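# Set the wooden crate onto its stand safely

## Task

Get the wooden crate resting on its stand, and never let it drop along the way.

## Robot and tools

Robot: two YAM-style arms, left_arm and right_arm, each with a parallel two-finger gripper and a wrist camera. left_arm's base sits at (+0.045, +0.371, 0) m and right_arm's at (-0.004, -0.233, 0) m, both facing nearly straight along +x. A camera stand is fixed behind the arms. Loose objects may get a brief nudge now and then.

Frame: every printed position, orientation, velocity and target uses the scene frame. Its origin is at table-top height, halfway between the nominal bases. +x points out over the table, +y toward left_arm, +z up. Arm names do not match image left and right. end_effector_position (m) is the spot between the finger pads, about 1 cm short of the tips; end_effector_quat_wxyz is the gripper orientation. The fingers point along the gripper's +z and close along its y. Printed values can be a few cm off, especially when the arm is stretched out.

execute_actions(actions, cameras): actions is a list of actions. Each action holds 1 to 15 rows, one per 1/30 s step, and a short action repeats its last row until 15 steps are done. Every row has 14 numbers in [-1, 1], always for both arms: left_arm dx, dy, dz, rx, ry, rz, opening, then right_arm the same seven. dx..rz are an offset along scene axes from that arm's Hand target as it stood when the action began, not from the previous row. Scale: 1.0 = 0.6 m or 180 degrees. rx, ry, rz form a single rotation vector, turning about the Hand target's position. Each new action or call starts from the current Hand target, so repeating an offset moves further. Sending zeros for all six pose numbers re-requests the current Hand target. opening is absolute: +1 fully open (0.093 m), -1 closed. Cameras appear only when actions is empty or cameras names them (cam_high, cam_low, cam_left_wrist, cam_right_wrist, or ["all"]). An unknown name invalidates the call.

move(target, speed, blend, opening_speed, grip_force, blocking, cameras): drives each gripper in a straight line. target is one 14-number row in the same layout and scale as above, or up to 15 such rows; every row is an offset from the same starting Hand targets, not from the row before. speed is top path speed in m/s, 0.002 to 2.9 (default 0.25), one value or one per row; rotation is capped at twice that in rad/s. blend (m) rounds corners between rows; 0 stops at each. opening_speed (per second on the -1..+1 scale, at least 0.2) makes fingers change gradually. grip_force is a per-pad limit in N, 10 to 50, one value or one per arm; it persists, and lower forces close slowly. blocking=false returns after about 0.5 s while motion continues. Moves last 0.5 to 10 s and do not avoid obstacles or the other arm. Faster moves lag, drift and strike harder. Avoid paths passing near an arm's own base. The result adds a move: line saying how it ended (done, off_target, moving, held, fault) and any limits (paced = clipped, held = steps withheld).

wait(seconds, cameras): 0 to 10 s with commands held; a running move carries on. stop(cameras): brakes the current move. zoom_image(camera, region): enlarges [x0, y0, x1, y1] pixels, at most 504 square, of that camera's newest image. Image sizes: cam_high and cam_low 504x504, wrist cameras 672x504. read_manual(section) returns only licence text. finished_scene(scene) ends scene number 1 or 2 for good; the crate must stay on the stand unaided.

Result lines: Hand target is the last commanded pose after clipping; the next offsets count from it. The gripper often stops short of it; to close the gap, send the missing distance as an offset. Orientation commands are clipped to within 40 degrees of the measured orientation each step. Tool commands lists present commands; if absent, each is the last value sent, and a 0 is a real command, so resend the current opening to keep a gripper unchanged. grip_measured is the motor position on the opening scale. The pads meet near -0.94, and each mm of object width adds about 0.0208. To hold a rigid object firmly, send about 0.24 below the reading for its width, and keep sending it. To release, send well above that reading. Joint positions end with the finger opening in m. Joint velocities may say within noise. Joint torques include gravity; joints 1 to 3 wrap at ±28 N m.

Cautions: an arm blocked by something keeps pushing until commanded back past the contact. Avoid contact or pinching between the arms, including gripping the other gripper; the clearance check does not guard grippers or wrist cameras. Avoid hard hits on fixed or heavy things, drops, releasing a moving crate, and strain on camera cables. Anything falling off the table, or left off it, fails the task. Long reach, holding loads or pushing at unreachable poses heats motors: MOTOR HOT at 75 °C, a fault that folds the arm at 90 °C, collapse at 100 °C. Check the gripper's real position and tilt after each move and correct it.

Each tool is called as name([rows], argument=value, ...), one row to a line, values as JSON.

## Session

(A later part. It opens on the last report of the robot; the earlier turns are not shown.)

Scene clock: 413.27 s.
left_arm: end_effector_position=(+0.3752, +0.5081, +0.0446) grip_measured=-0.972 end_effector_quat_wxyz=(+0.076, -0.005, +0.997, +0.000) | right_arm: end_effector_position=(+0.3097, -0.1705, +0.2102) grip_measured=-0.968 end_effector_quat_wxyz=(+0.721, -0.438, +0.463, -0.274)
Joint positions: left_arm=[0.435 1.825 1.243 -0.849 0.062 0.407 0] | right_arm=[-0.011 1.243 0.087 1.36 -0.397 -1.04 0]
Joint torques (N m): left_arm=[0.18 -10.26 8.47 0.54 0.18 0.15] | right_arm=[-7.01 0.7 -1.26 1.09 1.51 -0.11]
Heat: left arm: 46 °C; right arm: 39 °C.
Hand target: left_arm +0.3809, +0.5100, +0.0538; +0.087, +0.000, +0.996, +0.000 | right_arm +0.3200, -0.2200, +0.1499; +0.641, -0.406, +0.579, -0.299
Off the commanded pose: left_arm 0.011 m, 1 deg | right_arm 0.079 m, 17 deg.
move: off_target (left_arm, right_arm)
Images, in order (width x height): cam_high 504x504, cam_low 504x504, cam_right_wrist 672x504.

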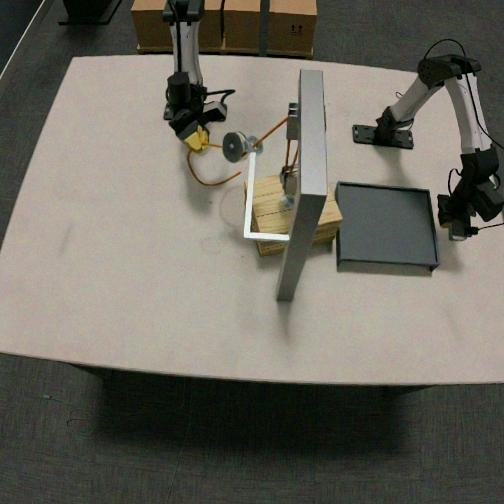

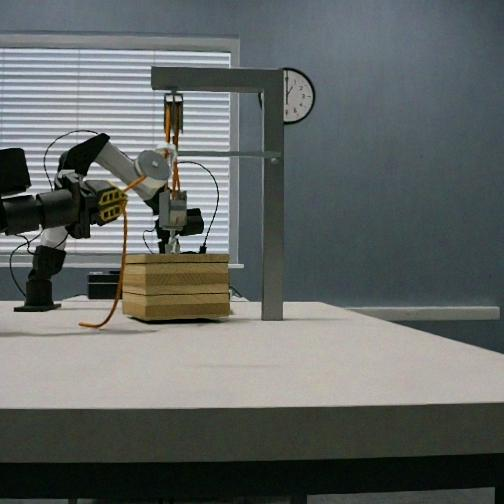

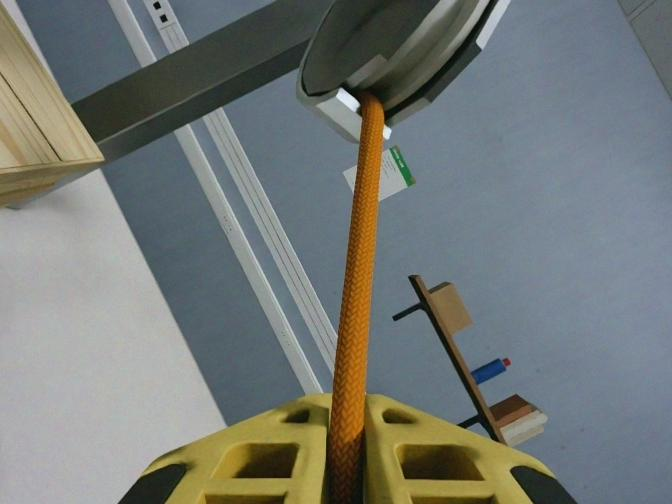

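execute_actions(actions=[])

zoom_image(camera="cam_high", region=[150, 80, 470, 300])

zoom_image(camera="cam_low", region=[60, 80, 300, 340])

Scene clock: 426.17 s.
left_arm: end_effector_position=(+0.3752, +0.5081, +0.0446) grip_measured=-0.972 end_effector_quat_wxyz=(+0.076, -0.005, +0.997, +0.000) | right_arm: end_effector_position=(+0.3097, -0.1705, +0.2102) grip_measured=-0.968 end_effector_quat_wxyz=(+0.720, -0.438, +0.463, -0.274)
Joint positions: left_arm=[0.435 1.825 1.243 -0.849 0.062 0.407 0] | right_arm=[-0.011 1.243 0.087 1.36 -0.397 -1.041 0]
Joint velocities: within noise
Joint torques (N m): left_arm=[0.21 -10.25 8.47 0.55 0.2 0.15] | right_arm=[-6.8 0.73 -1.63 1.13 1.53 -0.1]
Heat: left arm: 46 °C; right arm: 38 °C.
Hand target: left_arm +0.3809, +0.5100, +0.0538; +0.087, +0.000, +0.996, +0.000 | right_arm +0.3200, -0.2200, +0.1499; +0.641, -0.406, +0.579, -0.299
Tool commands: left_gripper/opening=-1.0 right_gripper/opening=-1.0
Off the commanded pose: left_arm 0.011 m, 1 deg | right_arm 0.079 m, 17 deg.

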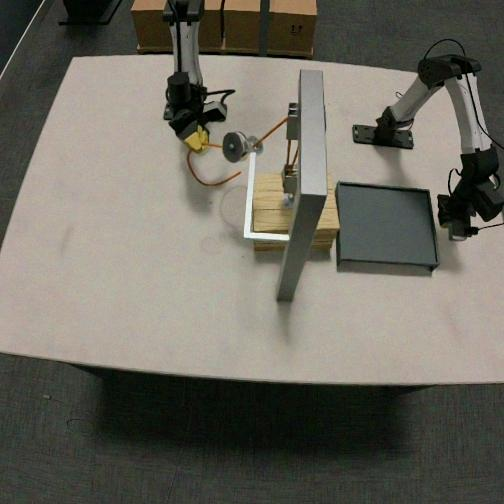

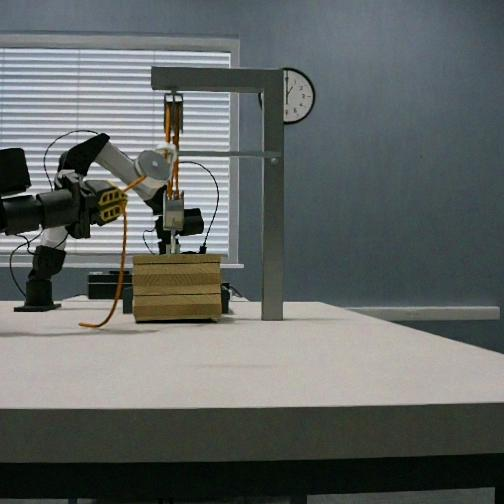

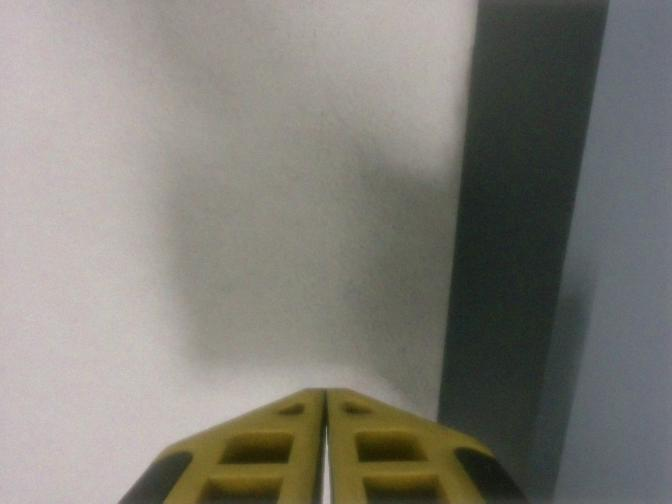

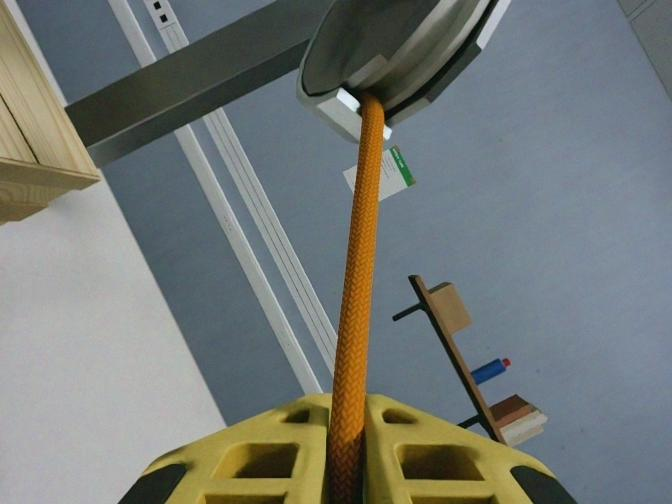

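Scaled by 1.575.

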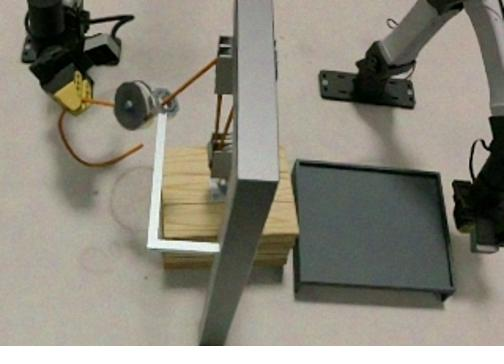

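Scaled by 1.938.

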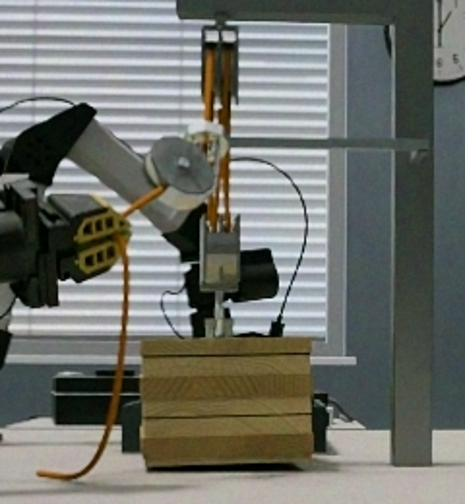

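move(target=[0, 0, 0, 0, 0, 0, -1, -0.0083, -0.4117, 0.0, -0.0547, -0.0097, 0, -1], speed=0.06, cameras=["cam_high", "cam_low", "cam_right_wrist"])

Scene clock: 441.30 s.
left_arm: end_effector_position=(+0.3752, +0.5081, +0.0446) grip_measured=-0.972 end_effector_quat_wxyz=(+0.076, -0.005, +0.997, +0.000) | right_arm: end_effector_position=(+0.2982, -0.3828, +0.1588) grip_measured=-0.968 end_effector_quat_wxyz=(+0.662, -0.546, +0.447, -0.255)
Joint positions: left_arm=[0.435 1.825 1.243 -0.849 0.062 0.407 0] | right_arm=[-0.984 1.803 0.517 1.363 -1.499 -1.176 0]
Joint torques (N m): left_arm=[0.2 -10.26 8.47 0.54 0.18 0.15] | right_arm=[-9.81 -1.68 8.66 1.29 2.46 -0.01]
Heat: left arm: 46 °C; right arm: 38 °C.
Hand target: left_arm +0.3809, +0.5100, +0.0538; +0.087, +0.000, +0.996, +0.000 | right_arm +0.3150, -0.4671, +0.1500; +0.612, -0.455, +0.542, -0.354
Off the commanded pose: left_arm 0.011 m, 1 deg | right_arm 0.086 m, 20 deg.
move: off_target (left_arm, right_arm)
Images, in order (width x height): cam_high 504x504, cam_low 504x504, cam_right_wrist 672x504.

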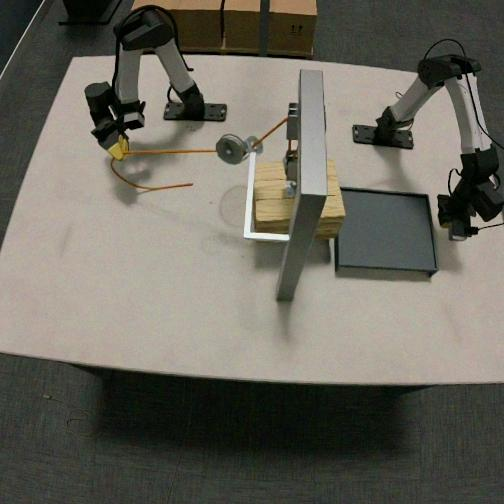

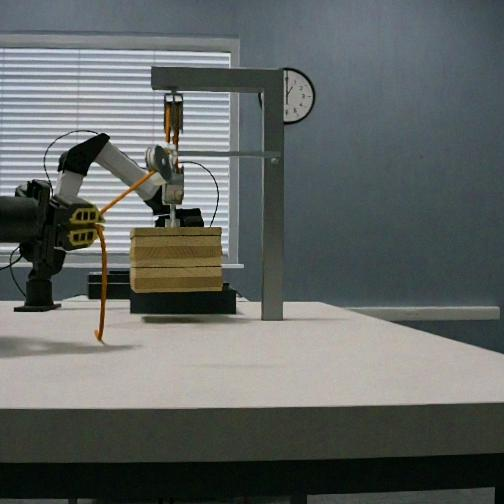

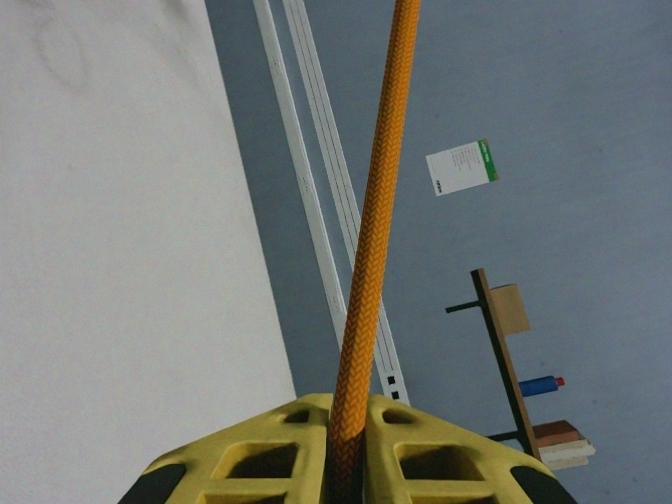

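move(target=[0, 0, 0, 0, 0, 0, -1, 0.0083, -0.1717, 0.01, 0, 0, -0.19, -1], speed=0.05, cameras=["cam_high", "cam_low", "cam_right_wrist"])

Scene clock: 462.77 s.
left_arm: end_effector_position=(+0.3752, +0.5081, +0.0446) grip_measured=-0.972 end_effector_quat_wxyz=(+0.076, -0.005, +0.997, +0.000) | right_arm: end_effector_position=(+0.3020, -0.4338, +0.1678) grip_measured=-0.968 end_effector_quat_wxyz=(+0.617, -0.465, +0.518, -0.367)
Joint positions: left_arm=[0.435 1.825 1.243 -0.849 0.062 0.407 0] | right_arm=[-1.03 1.763 0.49 1.363 -1.224 -1.184 0]
Joint torques (N m): left_arm=[0.13 -10.24 8.47 0.55 0.18 0.15] | right_arm=[-9.57 -2.13 8.32 1.14 4.45 -0.07]
Heat: left arm: 46 °C; right arm: 40 °C.
Hand target: left_arm +0.3809, +0.5100, +0.0538; +0.087, +0.000, +0.996, +0.000 | right_arm +0.3200, -0.5701, +0.1560; +0.481, -0.275, +0.651, -0.518
Off the commanded pose: left_arm 0.011 m, 1 deg | right_arm 0.138 m, 36 deg.
move: off_target (left_arm, right_arm)
Images, in order (width x height): cam_high 504x504, cam_low 504x504, cam_right_wrist 672x504.

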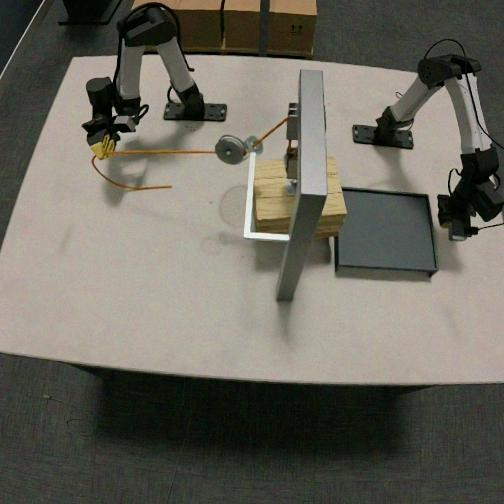

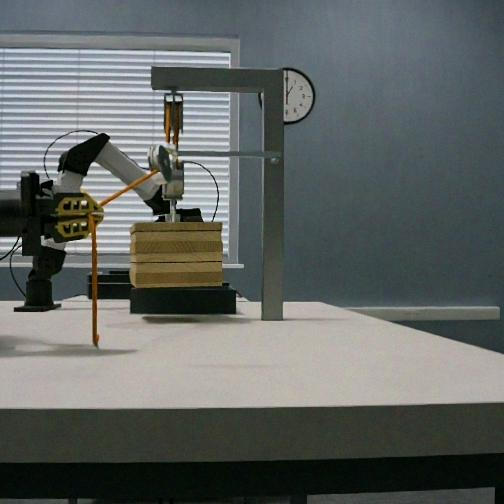

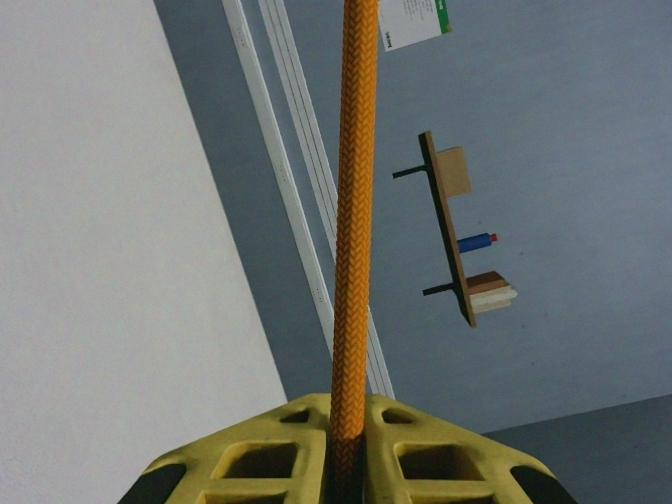

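move(target=[0, 0, 0, 0, 0, 0, -1, 0.0083, -0.09, 0.0, 0, 0, 0, -1], speed=0.05, cameras=["cam_high", "cam_low"])

zoom_image(camera="cam_low", region=[60, 180, 300, 340])

zoom_image(camera="cam_high", region=[200, 80, 504, 300])

Scene clock: 470.27 s.
left_arm: end_effector_position=(+0.3752, +0.5081, +0.0446) grip_measured=-0.972 end_effector_quat_wxyz=(+0.076, -0.005, +0.997, +0.000) | right_arm: end_effector_position=(+0.3087, -0.4750, +0.1699) grip_measured=-0.968 end_effector_quat_wxyz=(+0.611, -0.470, +0.510, -0.383)
Joint positions: left_arm=[0.435 1.825 1.243 -0.849 0.062 0.407 0] | right_arm=[-1.078 1.876 0.643 1.36 -1.259 -1.184 0]
Joint torques (N m): left_arm=[0.17 -10.25 8.46 0.55 0.18 0.15] | right_arm=[-10.48 -2 10.85 0.9 4.37 0.05]
Heat: left arm: 46 °C; right arm: 41 °C.
Hand target: left_arm +0.3809, +0.5100, +0.0538; +0.087, +0.000, +0.996, +0.000 | right_arm +0.3249, -0.6241, +0.1559; +0.481, -0.275, +0.652, -0.518
Off the commanded pose: left_arm 0.011 m, 1 deg | right_arm 0.151 m, 35 deg.
move: off_target (left_arm, right_arm)
Images, in order (width x height): cam_high 504x504, cam_low 504x504.

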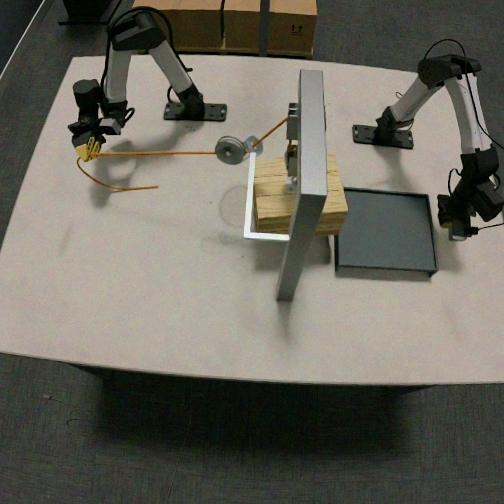

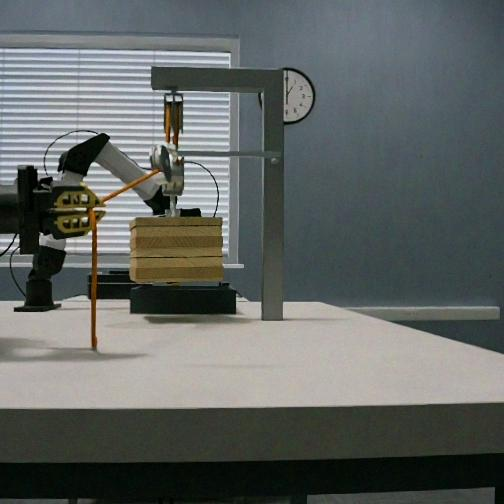

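Scaled by 2.100.

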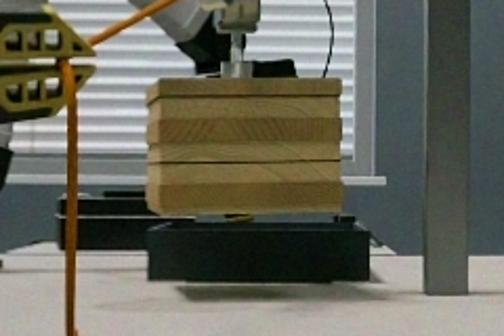

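Scaled by 1.658.

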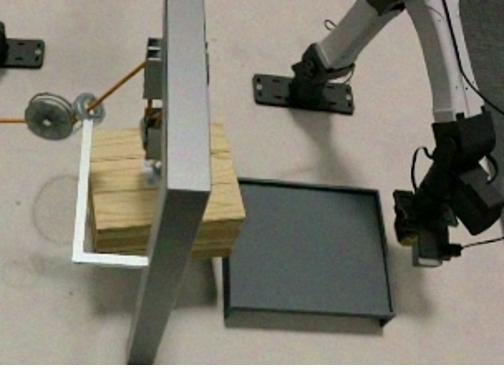

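move(target=[0, -0.35, 0.0, 0, 0, 0, -1, 0, 0, 0, 0, 0, 0, -1], speed=0.07, cameras=["cam_high", "cam_low", "cam_left_wrist"])

zoom_image(camera="cam_high", region=[200, 80, 504, 300])

Scene clock: 493.33 s.
left_arm: end_effector_position=(+0.3834, +0.3226, +0.0574) grip_measured=-0.972 end_effector_quat_wxyz=(+0.098, -0.007, +0.994, +0.041) | right_arm: end_effector_position=(+0.3087, -0.4750, +0.1700) grip_measured=-0.968 end_effector_quat_wxyz=(+0.611, -0.470, +0.510, -0.383)
Joint positions: left_arm=[-0.189 1.723 1.162 -0.835 -0.121 -0.204 0] | right_arm=[-1.078 1.876 0.643 1.36 -1.259 -1.184 0]
Joint torques (N m): left_arm=[-2.03 -7.6 7.09 0.75 0.77 -0.19] | right_arm=[-10.25 -1.84 10.95 0.86 4.38 -0.01]
Heat: left arm: 46 °C; right arm: 52 °C.
Hand target: left_arm +0.3810, +0.2999, +0.0538; +0.087, +0.000, +0.996, +0.000 | right_arm +0.3249, -0.6241, +0.1561; +0.481, -0.275, +0.651, -0.518
Off the commanded pose: left_arm 0.023 m, 5 deg | right_arm 0.151 m, 35 deg.
move: off_target (left_arm, right_arm)
Images, in order (width x height): cam_high 504x504, cam_low 504x504, cam_left_wrist 672x504.

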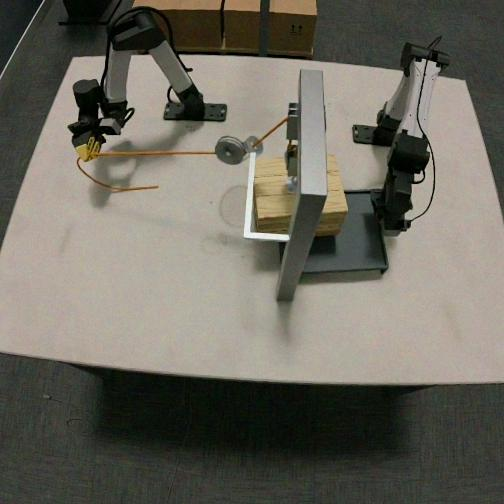

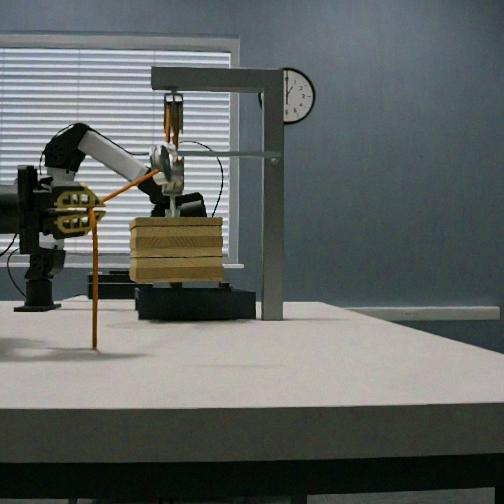

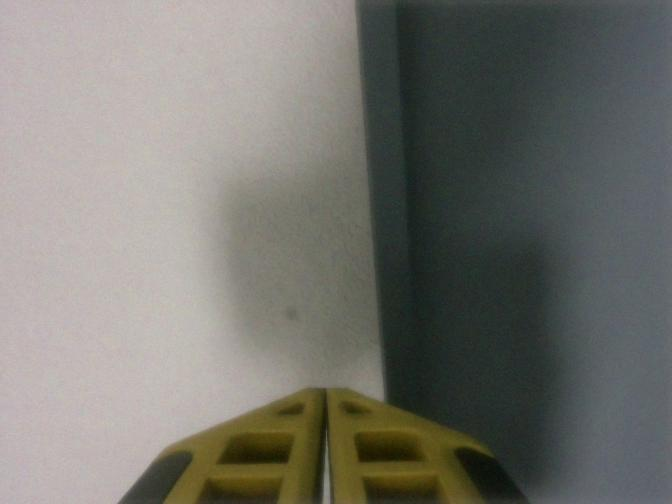

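Scaled by 1.658.

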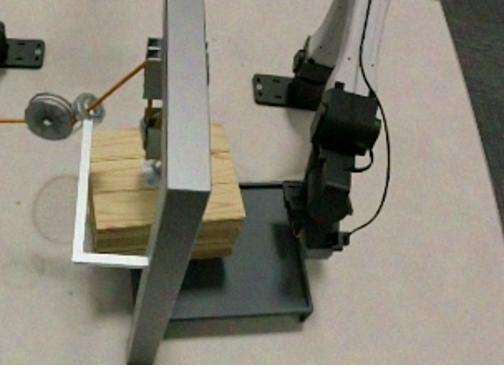

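move(target=[0, -0.1833, -0.01, -0.139, 0, 0, -1, 0, 0, 0, 0, 0, 0, -1], speed=0.07, cameras=["cam_high", "cam_low", "cam_left_wrist"])

zoom_image(camera="cam_high", region=[200, 80, 504, 300])

Scene clock: 501.27 s.
left_arm: end_effector_position=(+0.3849, +0.2114, +0.0566) grip_measured=-0.972 end_effector_quat_wxyz=(+0.098, -0.032, +0.978, -0.181) | right_arm: end_effector_position=(+0.3087, -0.4750, +0.1700) grip_measured=-0.968 end_effector_quat_wxyz=(+0.611, -0.470, +0.510, -0.383)
Joint positions: left_arm=[-0.307 1.74 1.123 -0.635 0.269 -0.428 0] | right_arm=[-1.078 1.876 0.643 1.36 -1.259 -1.184 0]
Joint torques (N m): left_arm=[-2.14 -6.38 5.26 1.54 0.92 -0.08] | right_arm=[-10.4 -1.7 10.73 0.89 4.41 0.06]
Heat: left arm: 45 °C; right arm: 54 °C.
Hand target: left_arm +0.3808, +0.1900, +0.0476; +0.085, -0.018, +0.973, -0.216 | right_arm +0.3249, -0.6241, +0.1561; +0.481, -0.275, +0.651, -0.518
Off the commanded pose: left_arm 0.024 m, 5 deg | right_arm 0.151 m, 35 deg.
move: off_target (left_arm, right_arm)
Images, in order (width x height): cam_high 504x504, cam_low 504x504, cam_left_wrist 672x504.

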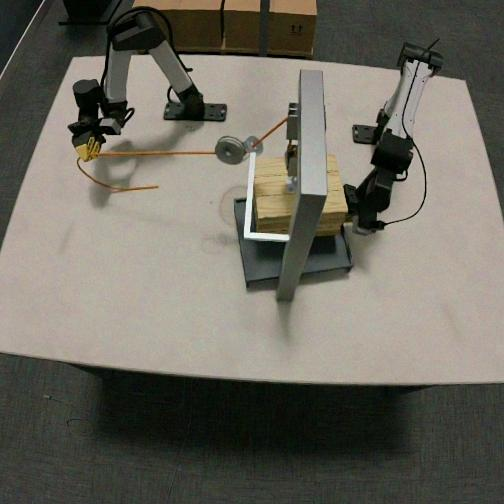

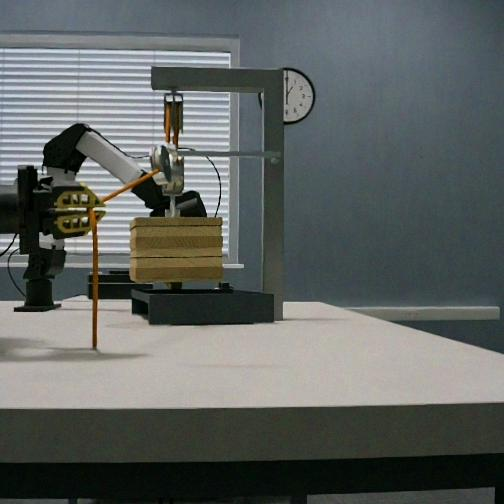

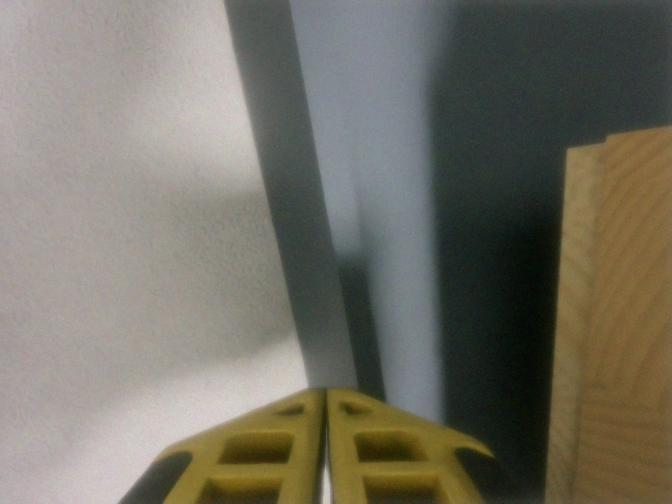

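Scaled by 1.658.

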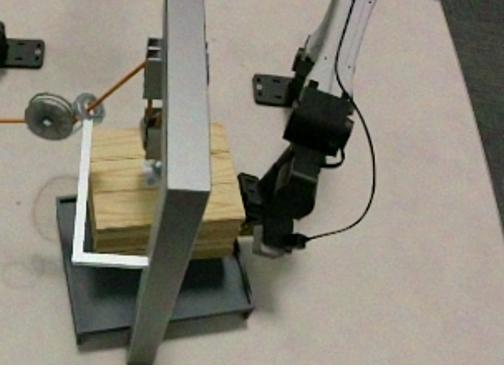

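zoom_image(camera="cam_low", region=[100, 190, 310, 340])

Scaled by 2.400.

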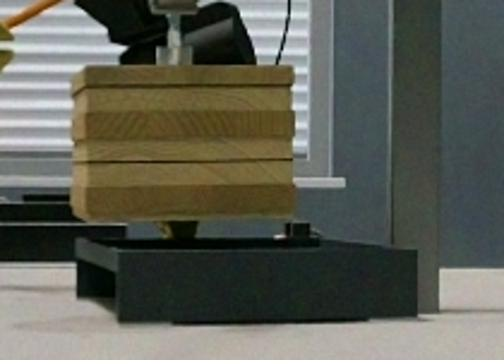

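move([
  [0.0067, 0.1333, 0.17, 0.139, 0, 0.053, -1, 0, 0, 0, 0, 0, 0, -1],
  [0.2067, 0.0433, 0.17, 0.139, 0, 0.053, 0.1, 0, 0, 0, 0, 0, 0, -1],
], speed=0.15, blend=[0.03, 0], cameras=["cam_high", "cam_low", "cam_left_wrist"])

Scene clock: 568.50 s.
left_arm: end_effector_position=(+0.5031, +0.2180, +0.1555) grip_measured=+0.098 end_effector_quat_wxyz=(+0.110, -0.077, +0.991, +0.001) | right_arm: end_effector_position=(+0.3087, -0.4750, +0.1700) grip_measured=-0.968 end_effector_quat_wxyz=(+0.611, -0.470, +0.510, -0.383)
Joint positions: left_arm=[-0.342 2.305 2.4 -1.466 -0.093 -0.5 0.05] | right_arm=[-1.078 1.876 0.643 1.36 -1.259 -1.184 0]
Joint torques (N m): left_arm=[-0.44 -11.23 8.59 0.66 -0.17 -0.11] | right_arm=[-10.36 -1.81 10.73 0.84 4.36 0.07]
Heat: left arm: 41 °C; right arm: 70 °C.
Hand target: left_arm +0.5049, +0.2161, +0.1498; +0.105, -0.080, +0.991, +0.008 | right_arm +0.3250, -0.6241, +0.1561; +0.481, -0.275, +0.651, -0.518
Off the commanded pose: left_arm 0.006 m, 1 deg | right_arm 0.151 m, 35 deg.
move: off_target (right_arm)
Images, in order (width x height): cam_high 504x504, cam_low 504x504, cam_left_wrist 672x504.

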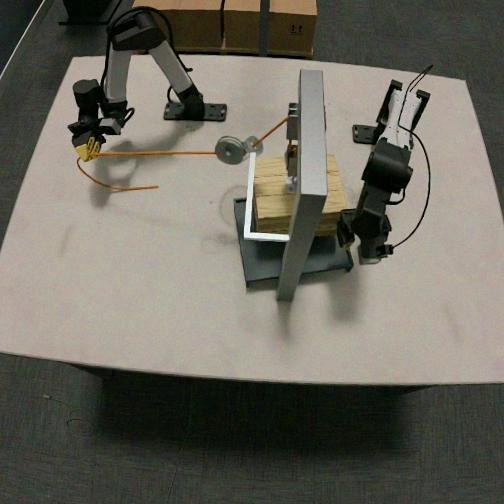

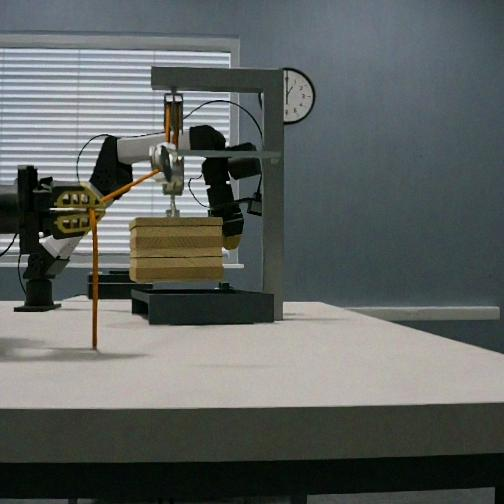

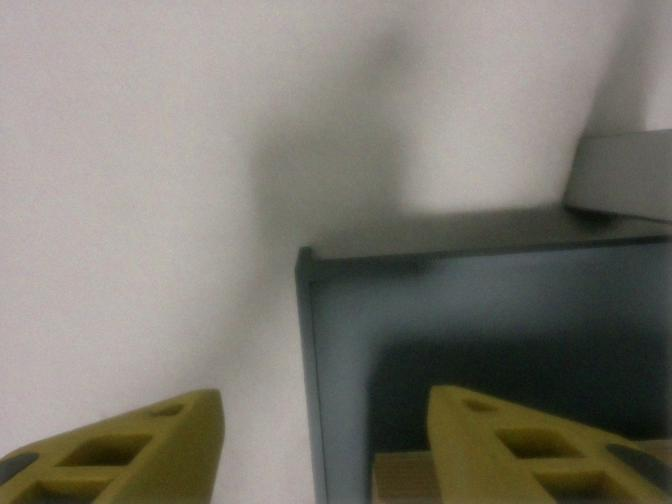

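move([
  [-0.025, 0.0167, -0.08, 0, 0, 0, 0.1, 0, 0, 0, 0, 0, 0, -1],
  [-0.025, 0.0167, -0.155, 0, 0, 0, 0.1, 0, 0, 0, 0, 0, 0, -1],
], speed=[0.15, 0.06], blend=[0.02, 0], cameras=["cam_left_wrist"])

Scene clock: 578.87 s.
left_arm: end_effector_position=(+0.4876, +0.2244, +0.0569) grip_measured=+0.098 end_effector_quat_wxyz=(+0.094, -0.077, +0.993, +0.010) | right_arm: end_effector_position=(+0.3087, -0.4750, +0.1700) grip_measured=-0.968 end_effector_quat_wxyz=(+0.611, -0.470, +0.510, -0.383)
Joint positions: left_arm=[-0.342 2.207 1.845 -1.047 -0.096 -0.501 0.05] | right_arm=[-1.078 1.876 0.643 1.36 -1.259 -1.184 0]
Joint torques (N m): left_arm=[0.24 -14.68 4.59 1.06 -0.12 -0.02] | right_arm=[-10.26 -1.95 10.86 0.91 4.39 0.08]
Heat: left arm: 43 °C; right arm: 72 °C.
Hand target: left_arm +0.4899, +0.2261, +0.0568; +0.105, -0.080, +0.991, +0.008 | right_arm +0.3250, -0.6241, +0.1561; +0.481, -0.275, +0.651, -0.518
Off the commanded pose: left_arm 0.003 m, 1 deg | right_arm 0.151 m, 35 deg.
move: off_target (right_arm)
Images, in order (width x height): cam_left_wrist 672x504.

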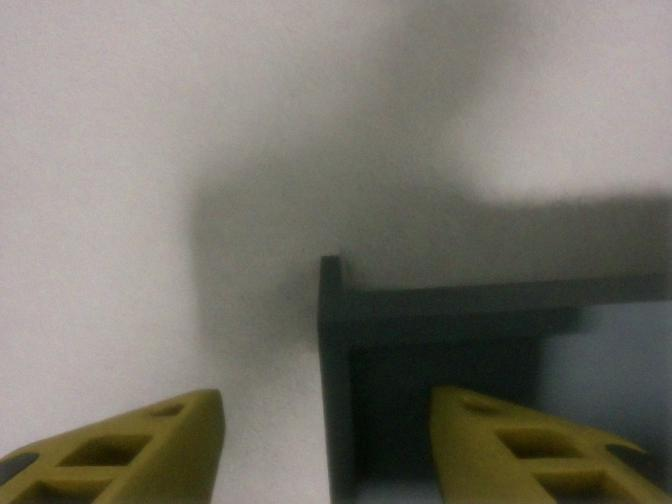

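move([
  [0, 0, 0, 0, 0, 0, -1, 0, 0, 0, 0, 0, 0, -1],
  [-0.1, 0.0, 0.005, 0, 0, 0, -1, 0, 0, 0, 0, 0, 0, -1],
], speed=0.07, cameras=["cam_left_wrist", "cam_high", "cam_low"])

zoom_image(camera="cam_high", region=[200, 130, 400, 300])

Scene clock: 588.63 s.
left_arm: end_effector_position=(+0.4559, +0.2302, +0.0571) grip_measured=-0.945 end_effector_quat_wxyz=(+0.134, -0.115, +0.984, +0.001) | right_arm: end_effector_position=(+0.3087, -0.4750, +0.1700) grip_measured=-0.968 end_effector_quat_wxyz=(+0.611, -0.470, +0.510, -0.383)
Joint positions: left_arm=[-0.367 2.011 1.527 -0.849 -0.128 -0.598 0] | right_arm=[-1.078 1.876 0.643 1.36 -1.259 -1.184 0]
Joint torques (N m): left_arm=[-1.88 -15.12 4.3 0.22 0.09 0.51] | right_arm=[-10.19 -1.77 10.92 0.89 4.36 0.07]
Heat: left arm: 48 °C; right arm: 74 °C.
Hand target: left_arm +0.4299, +0.2261, +0.0598; +0.105, -0.080, +0.991, +0.008 | right_arm +0.3250, -0.6241, +0.1561; +0.481, -0.275, +0.651, -0.518
Off the commanded pose: left_arm 0.026 m, 5 deg | right_arm 0.151 m, 35 deg.
move: off_target (left_arm, right_arm)
Images, in order (width x height): cam_high 504x504, cam_low 504x504, cam_left_wrist 672x504.

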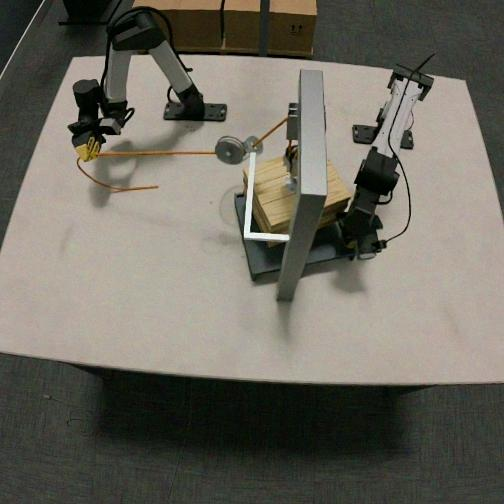

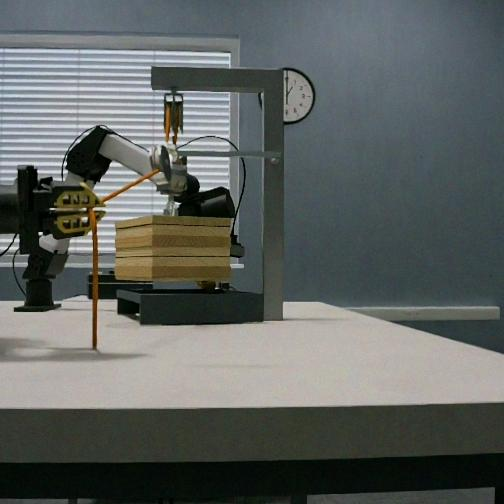

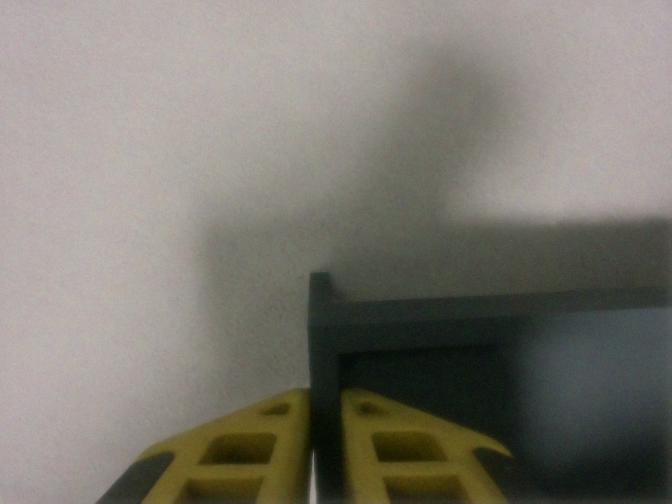

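Scaled by 2.520.

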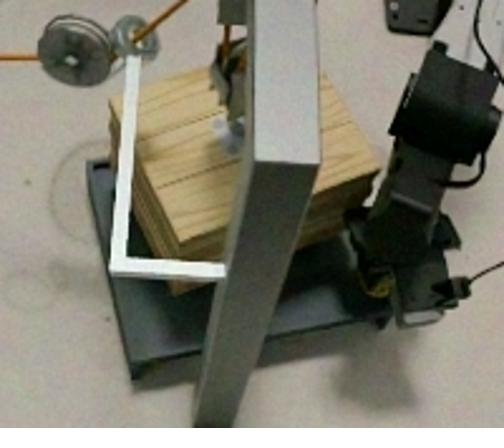

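move([
  [0, 0, 0, 0, 0, 0, 0.1, 0, 0, 0, 0, 0, 0, -1],
  [0.04, 0.0, 0.06, 0, 0, 0, 0.1, 0, 0, 0, 0, 0, 0, -1],
  [0.04, 0.12, 0.1, 0, 0, 0, 0.1, 0, 0, 0, 0, 0, 0, -1],
], speed=0.12, blend=[0, 0.02, 0], cameras=["cam_high", "cam_low", "cam_left_wrist"])

zoom_image(camera="cam_high", region=[200, 130, 400, 300])

Scene clock: 606.80 s.
left_arm: end_effector_position=(+0.4561, +0.2993, +0.1061) grip_measured=+0.098 end_effector_quat_wxyz=(+0.095, -0.086, +0.992, +0.015) | right_arm: end_effector_position=(+0.3089, -0.4760, +0.1701) grip_measured=-0.968 end_effector_quat_wxyz=(+0.610, -0.468, +0.511, -0.385)
Joint positions: left_arm=[-0.194 1.974 1.687 -1.109 -0.083 -0.373 0.05] | right_arm=[-1.078 1.876 0.643 1.36 -1.253 -1.184 0]
Joint torques (N m): left_arm=[0.01 -14.43 7.1 0.62 0.04 0.14] | right_arm=[-10.28 -1.8 10.86 0.83 4.31 0]
Heat: left arm: 54 °C; right arm: 76 °C. Fold the right arm in close to its base, or ease its load, before you think long.
Hand target: left_arm +0.4539, +0.2981, +0.1197; +0.104, -0.080, +0.991, +0.008 | right_arm +0.3249, -0.6241, +0.1561; +0.481, -0.275, +0.651, -0.518
Off the commanded pose: left_arm 0.014 m, 2 deg | right_arm 0.150 m, 35 deg.
MOTOR HOT: joint 5 (wrist yaw) of the right arm reports 76 °C; the controller's stop level is 90 °C. To cool a motor, set the load down, stop pushing, or move to a pose that needs little force.
move: off_target (left_arm, right_arm)
Images, in order (width x height): cam_high 504x504, cam_low 504x504, cam_left_wrist 672x504.

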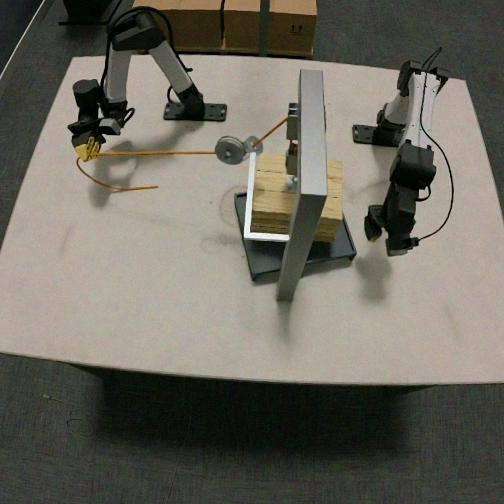

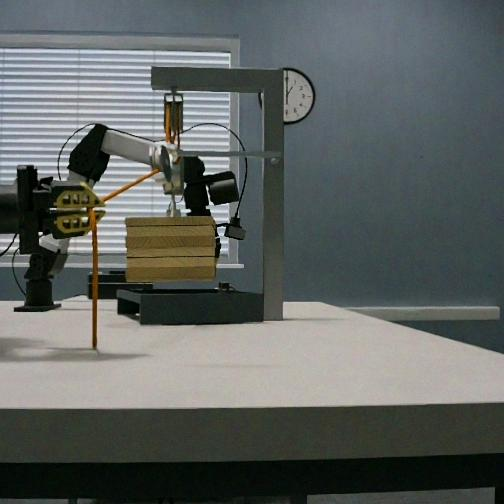

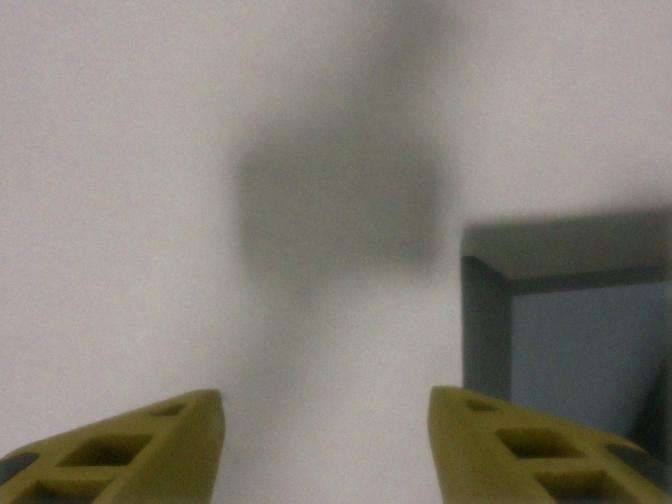

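Scaled by 2.520.

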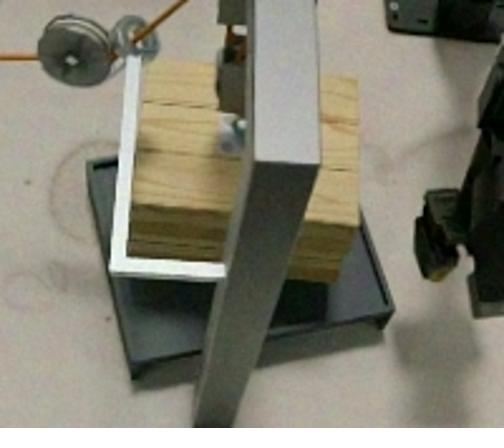

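move([
  [0, 0, 0, 0, 0, 0, 0.1, 0, 0.14, 0, 0, 0, 0, -1],
  [0, 0, 0, 0, 0, 0, 0.1, 0, 0.36, 0, 0, 0, 0, -1],
], speed=[0.06, 0.04], blend=[0.02, 0], cameras=["cam_high", "cam_low", "cam_right_wrist"])

zoom_image(camera="cam_high", region=[200, 130, 400, 300])

zoom_image(camera="cam_low", region=[60, 180, 300, 340])

Scene clock: 619.93 s.
left_arm: end_effector_position=(+0.4560, +0.2993, +0.1061) grip_measured=+0.098 end_effector_quat_wxyz=(+0.095, -0.086, +0.992, +0.015) | right_arm: end_effector_position=(+0.3373, -0.3741, +0.1727) grip_measured=-0.968 end_effector_quat_wxyz=(+0.540, -0.328, +0.601, -0.490)
Joint positions: left_arm=[-0.194 1.974 1.687 -1.11 -0.083 -0.372 0.05] | right_arm=[-0.522 1.527 0.225 1.368 -0.283 -1.217 0]
Joint torques (N m): left_arm=[-0.01 -14.43 7.12 0.61 0.04 0.14] | right_arm=[-2.47 -3.74 3.85 1.76 1.65 -0.08]
Heat: left arm: 52 °C; right arm: 71 °C.
Hand target: left_arm +0.4538, +0.2981, +0.1197; +0.104, -0.080, +0.991, +0.008 | right_arm +0.3250, -0.4080, +0.1562; +0.481, -0.275, +0.651, -0.518
Off the commanded pose: left_arm 0.014 m, 2 deg | right_arm 0.040 m, 11 deg.
MOTOR HOT: cleared for the motors of the right arm.
move: off_target (left_arm, right_arm)
Images, in order (width x height): cam_high 504x504, cam_low 504x504, cam_right_wrist 672x504.

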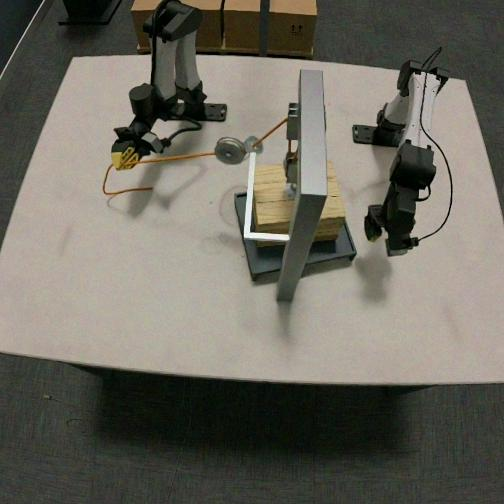

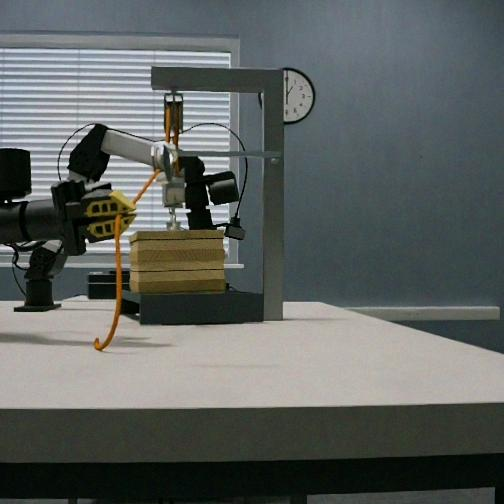

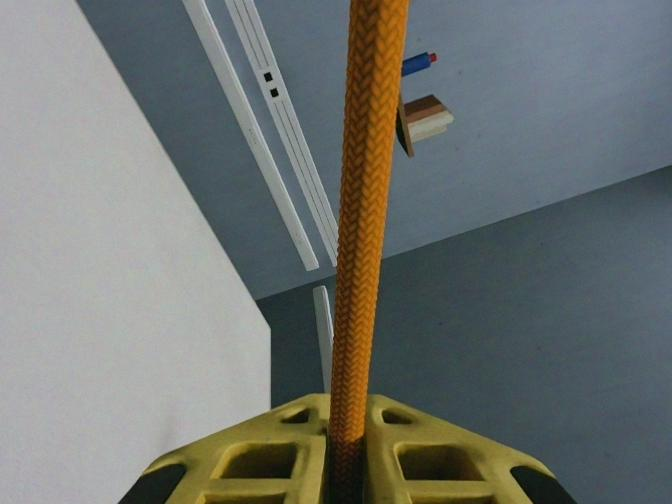

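Scaled by 2.520.

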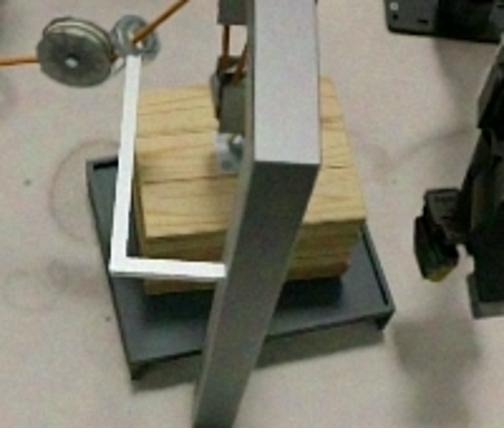

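Scaled by 2.100.

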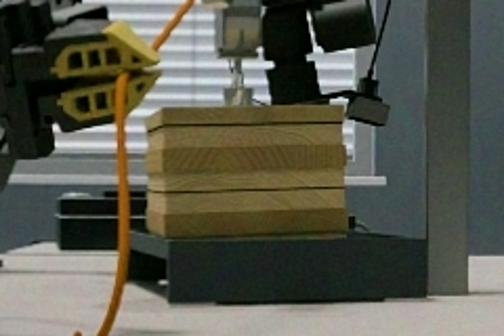

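move([
  [-0.05, 0.03, 0.22, 0, 0, 0, 0.3, 0.0, 0.08, 0.0, 0, 0, 0.08, -1],
  [-0.3, -0.12, 0.22, 0.0755, -0.3417, 0.0, 0.3, 0, 0.12, 0, 0, 0, 0.08, -1],
], speed=0.15, blend=[0.03, 0], cameras=["all"])

Scene clock: 710.97 s.
left_arm: end_effector_position=(+0.2748, +0.2258, +0.2562) grip_measured=+0.298 end_effector_quat_wxyz=(+0.603, -0.061, +0.792, +0.073) | right_arm: end_effector_position=(+0.3292, -0.3305, +0.1647) grip_measured=-0.968 end_effector_quat_wxyz=(+0.560, -0.363, +0.593, -0.451)
Joint positions: left_arm=[-1.179 1.09 0.907 -0.8 -1.251 -0.916 0.059] | right_arm=[-0.431 1.431 0.142 1.324 -0.3 -1.218 0]
Joint torques (N m): left_arm=[-0.44 -2.66 5.98 1.16 -0.66 -0.14] | right_arm=[-0.09 -4.19 4.01 1.88 0.58 -0.02]
Heat: left arm: 54 °C; right arm: 51 °C.
Hand target: left_arm +0.2738, +0.2261, +0.2518; +0.604, -0.060, +0.791, +0.078 | right_arm +0.3249, -0.3360, +0.1560; +0.542, -0.355, +0.612, -0.453
Off the commanded pose: left_arm 0.005 m, 1 deg | right_arm 0.011 m, 3 deg.
move: off_target (right_arm)

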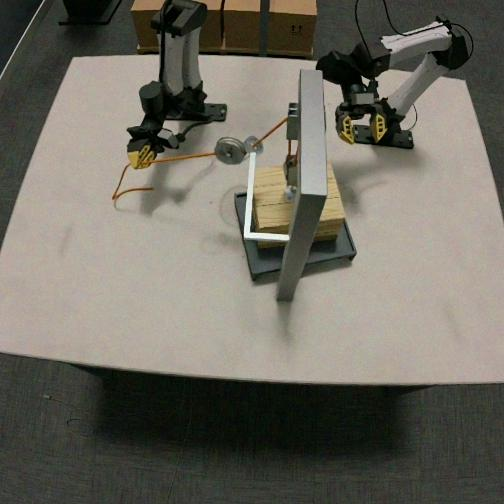

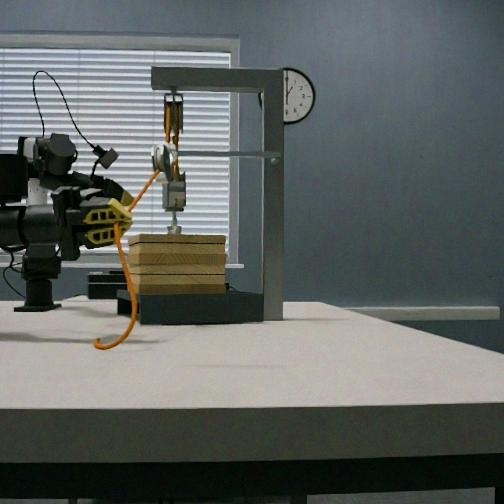

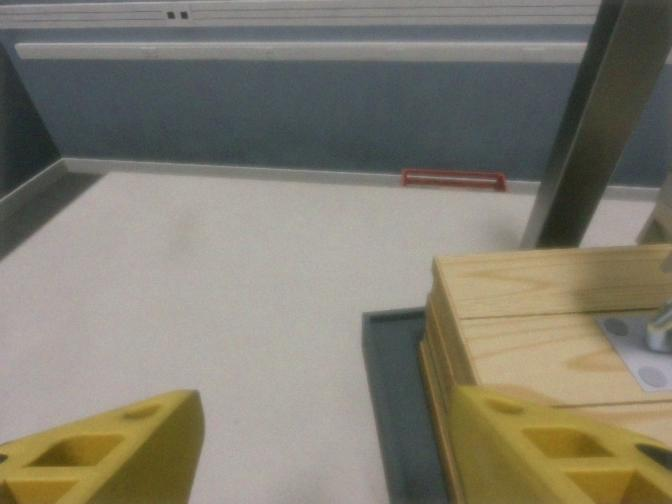

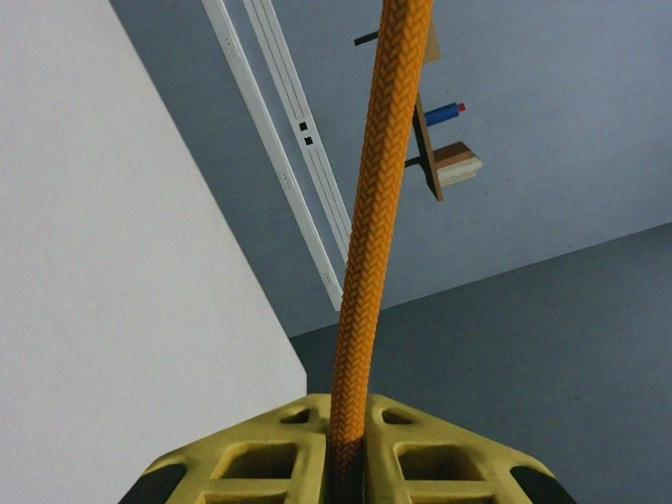

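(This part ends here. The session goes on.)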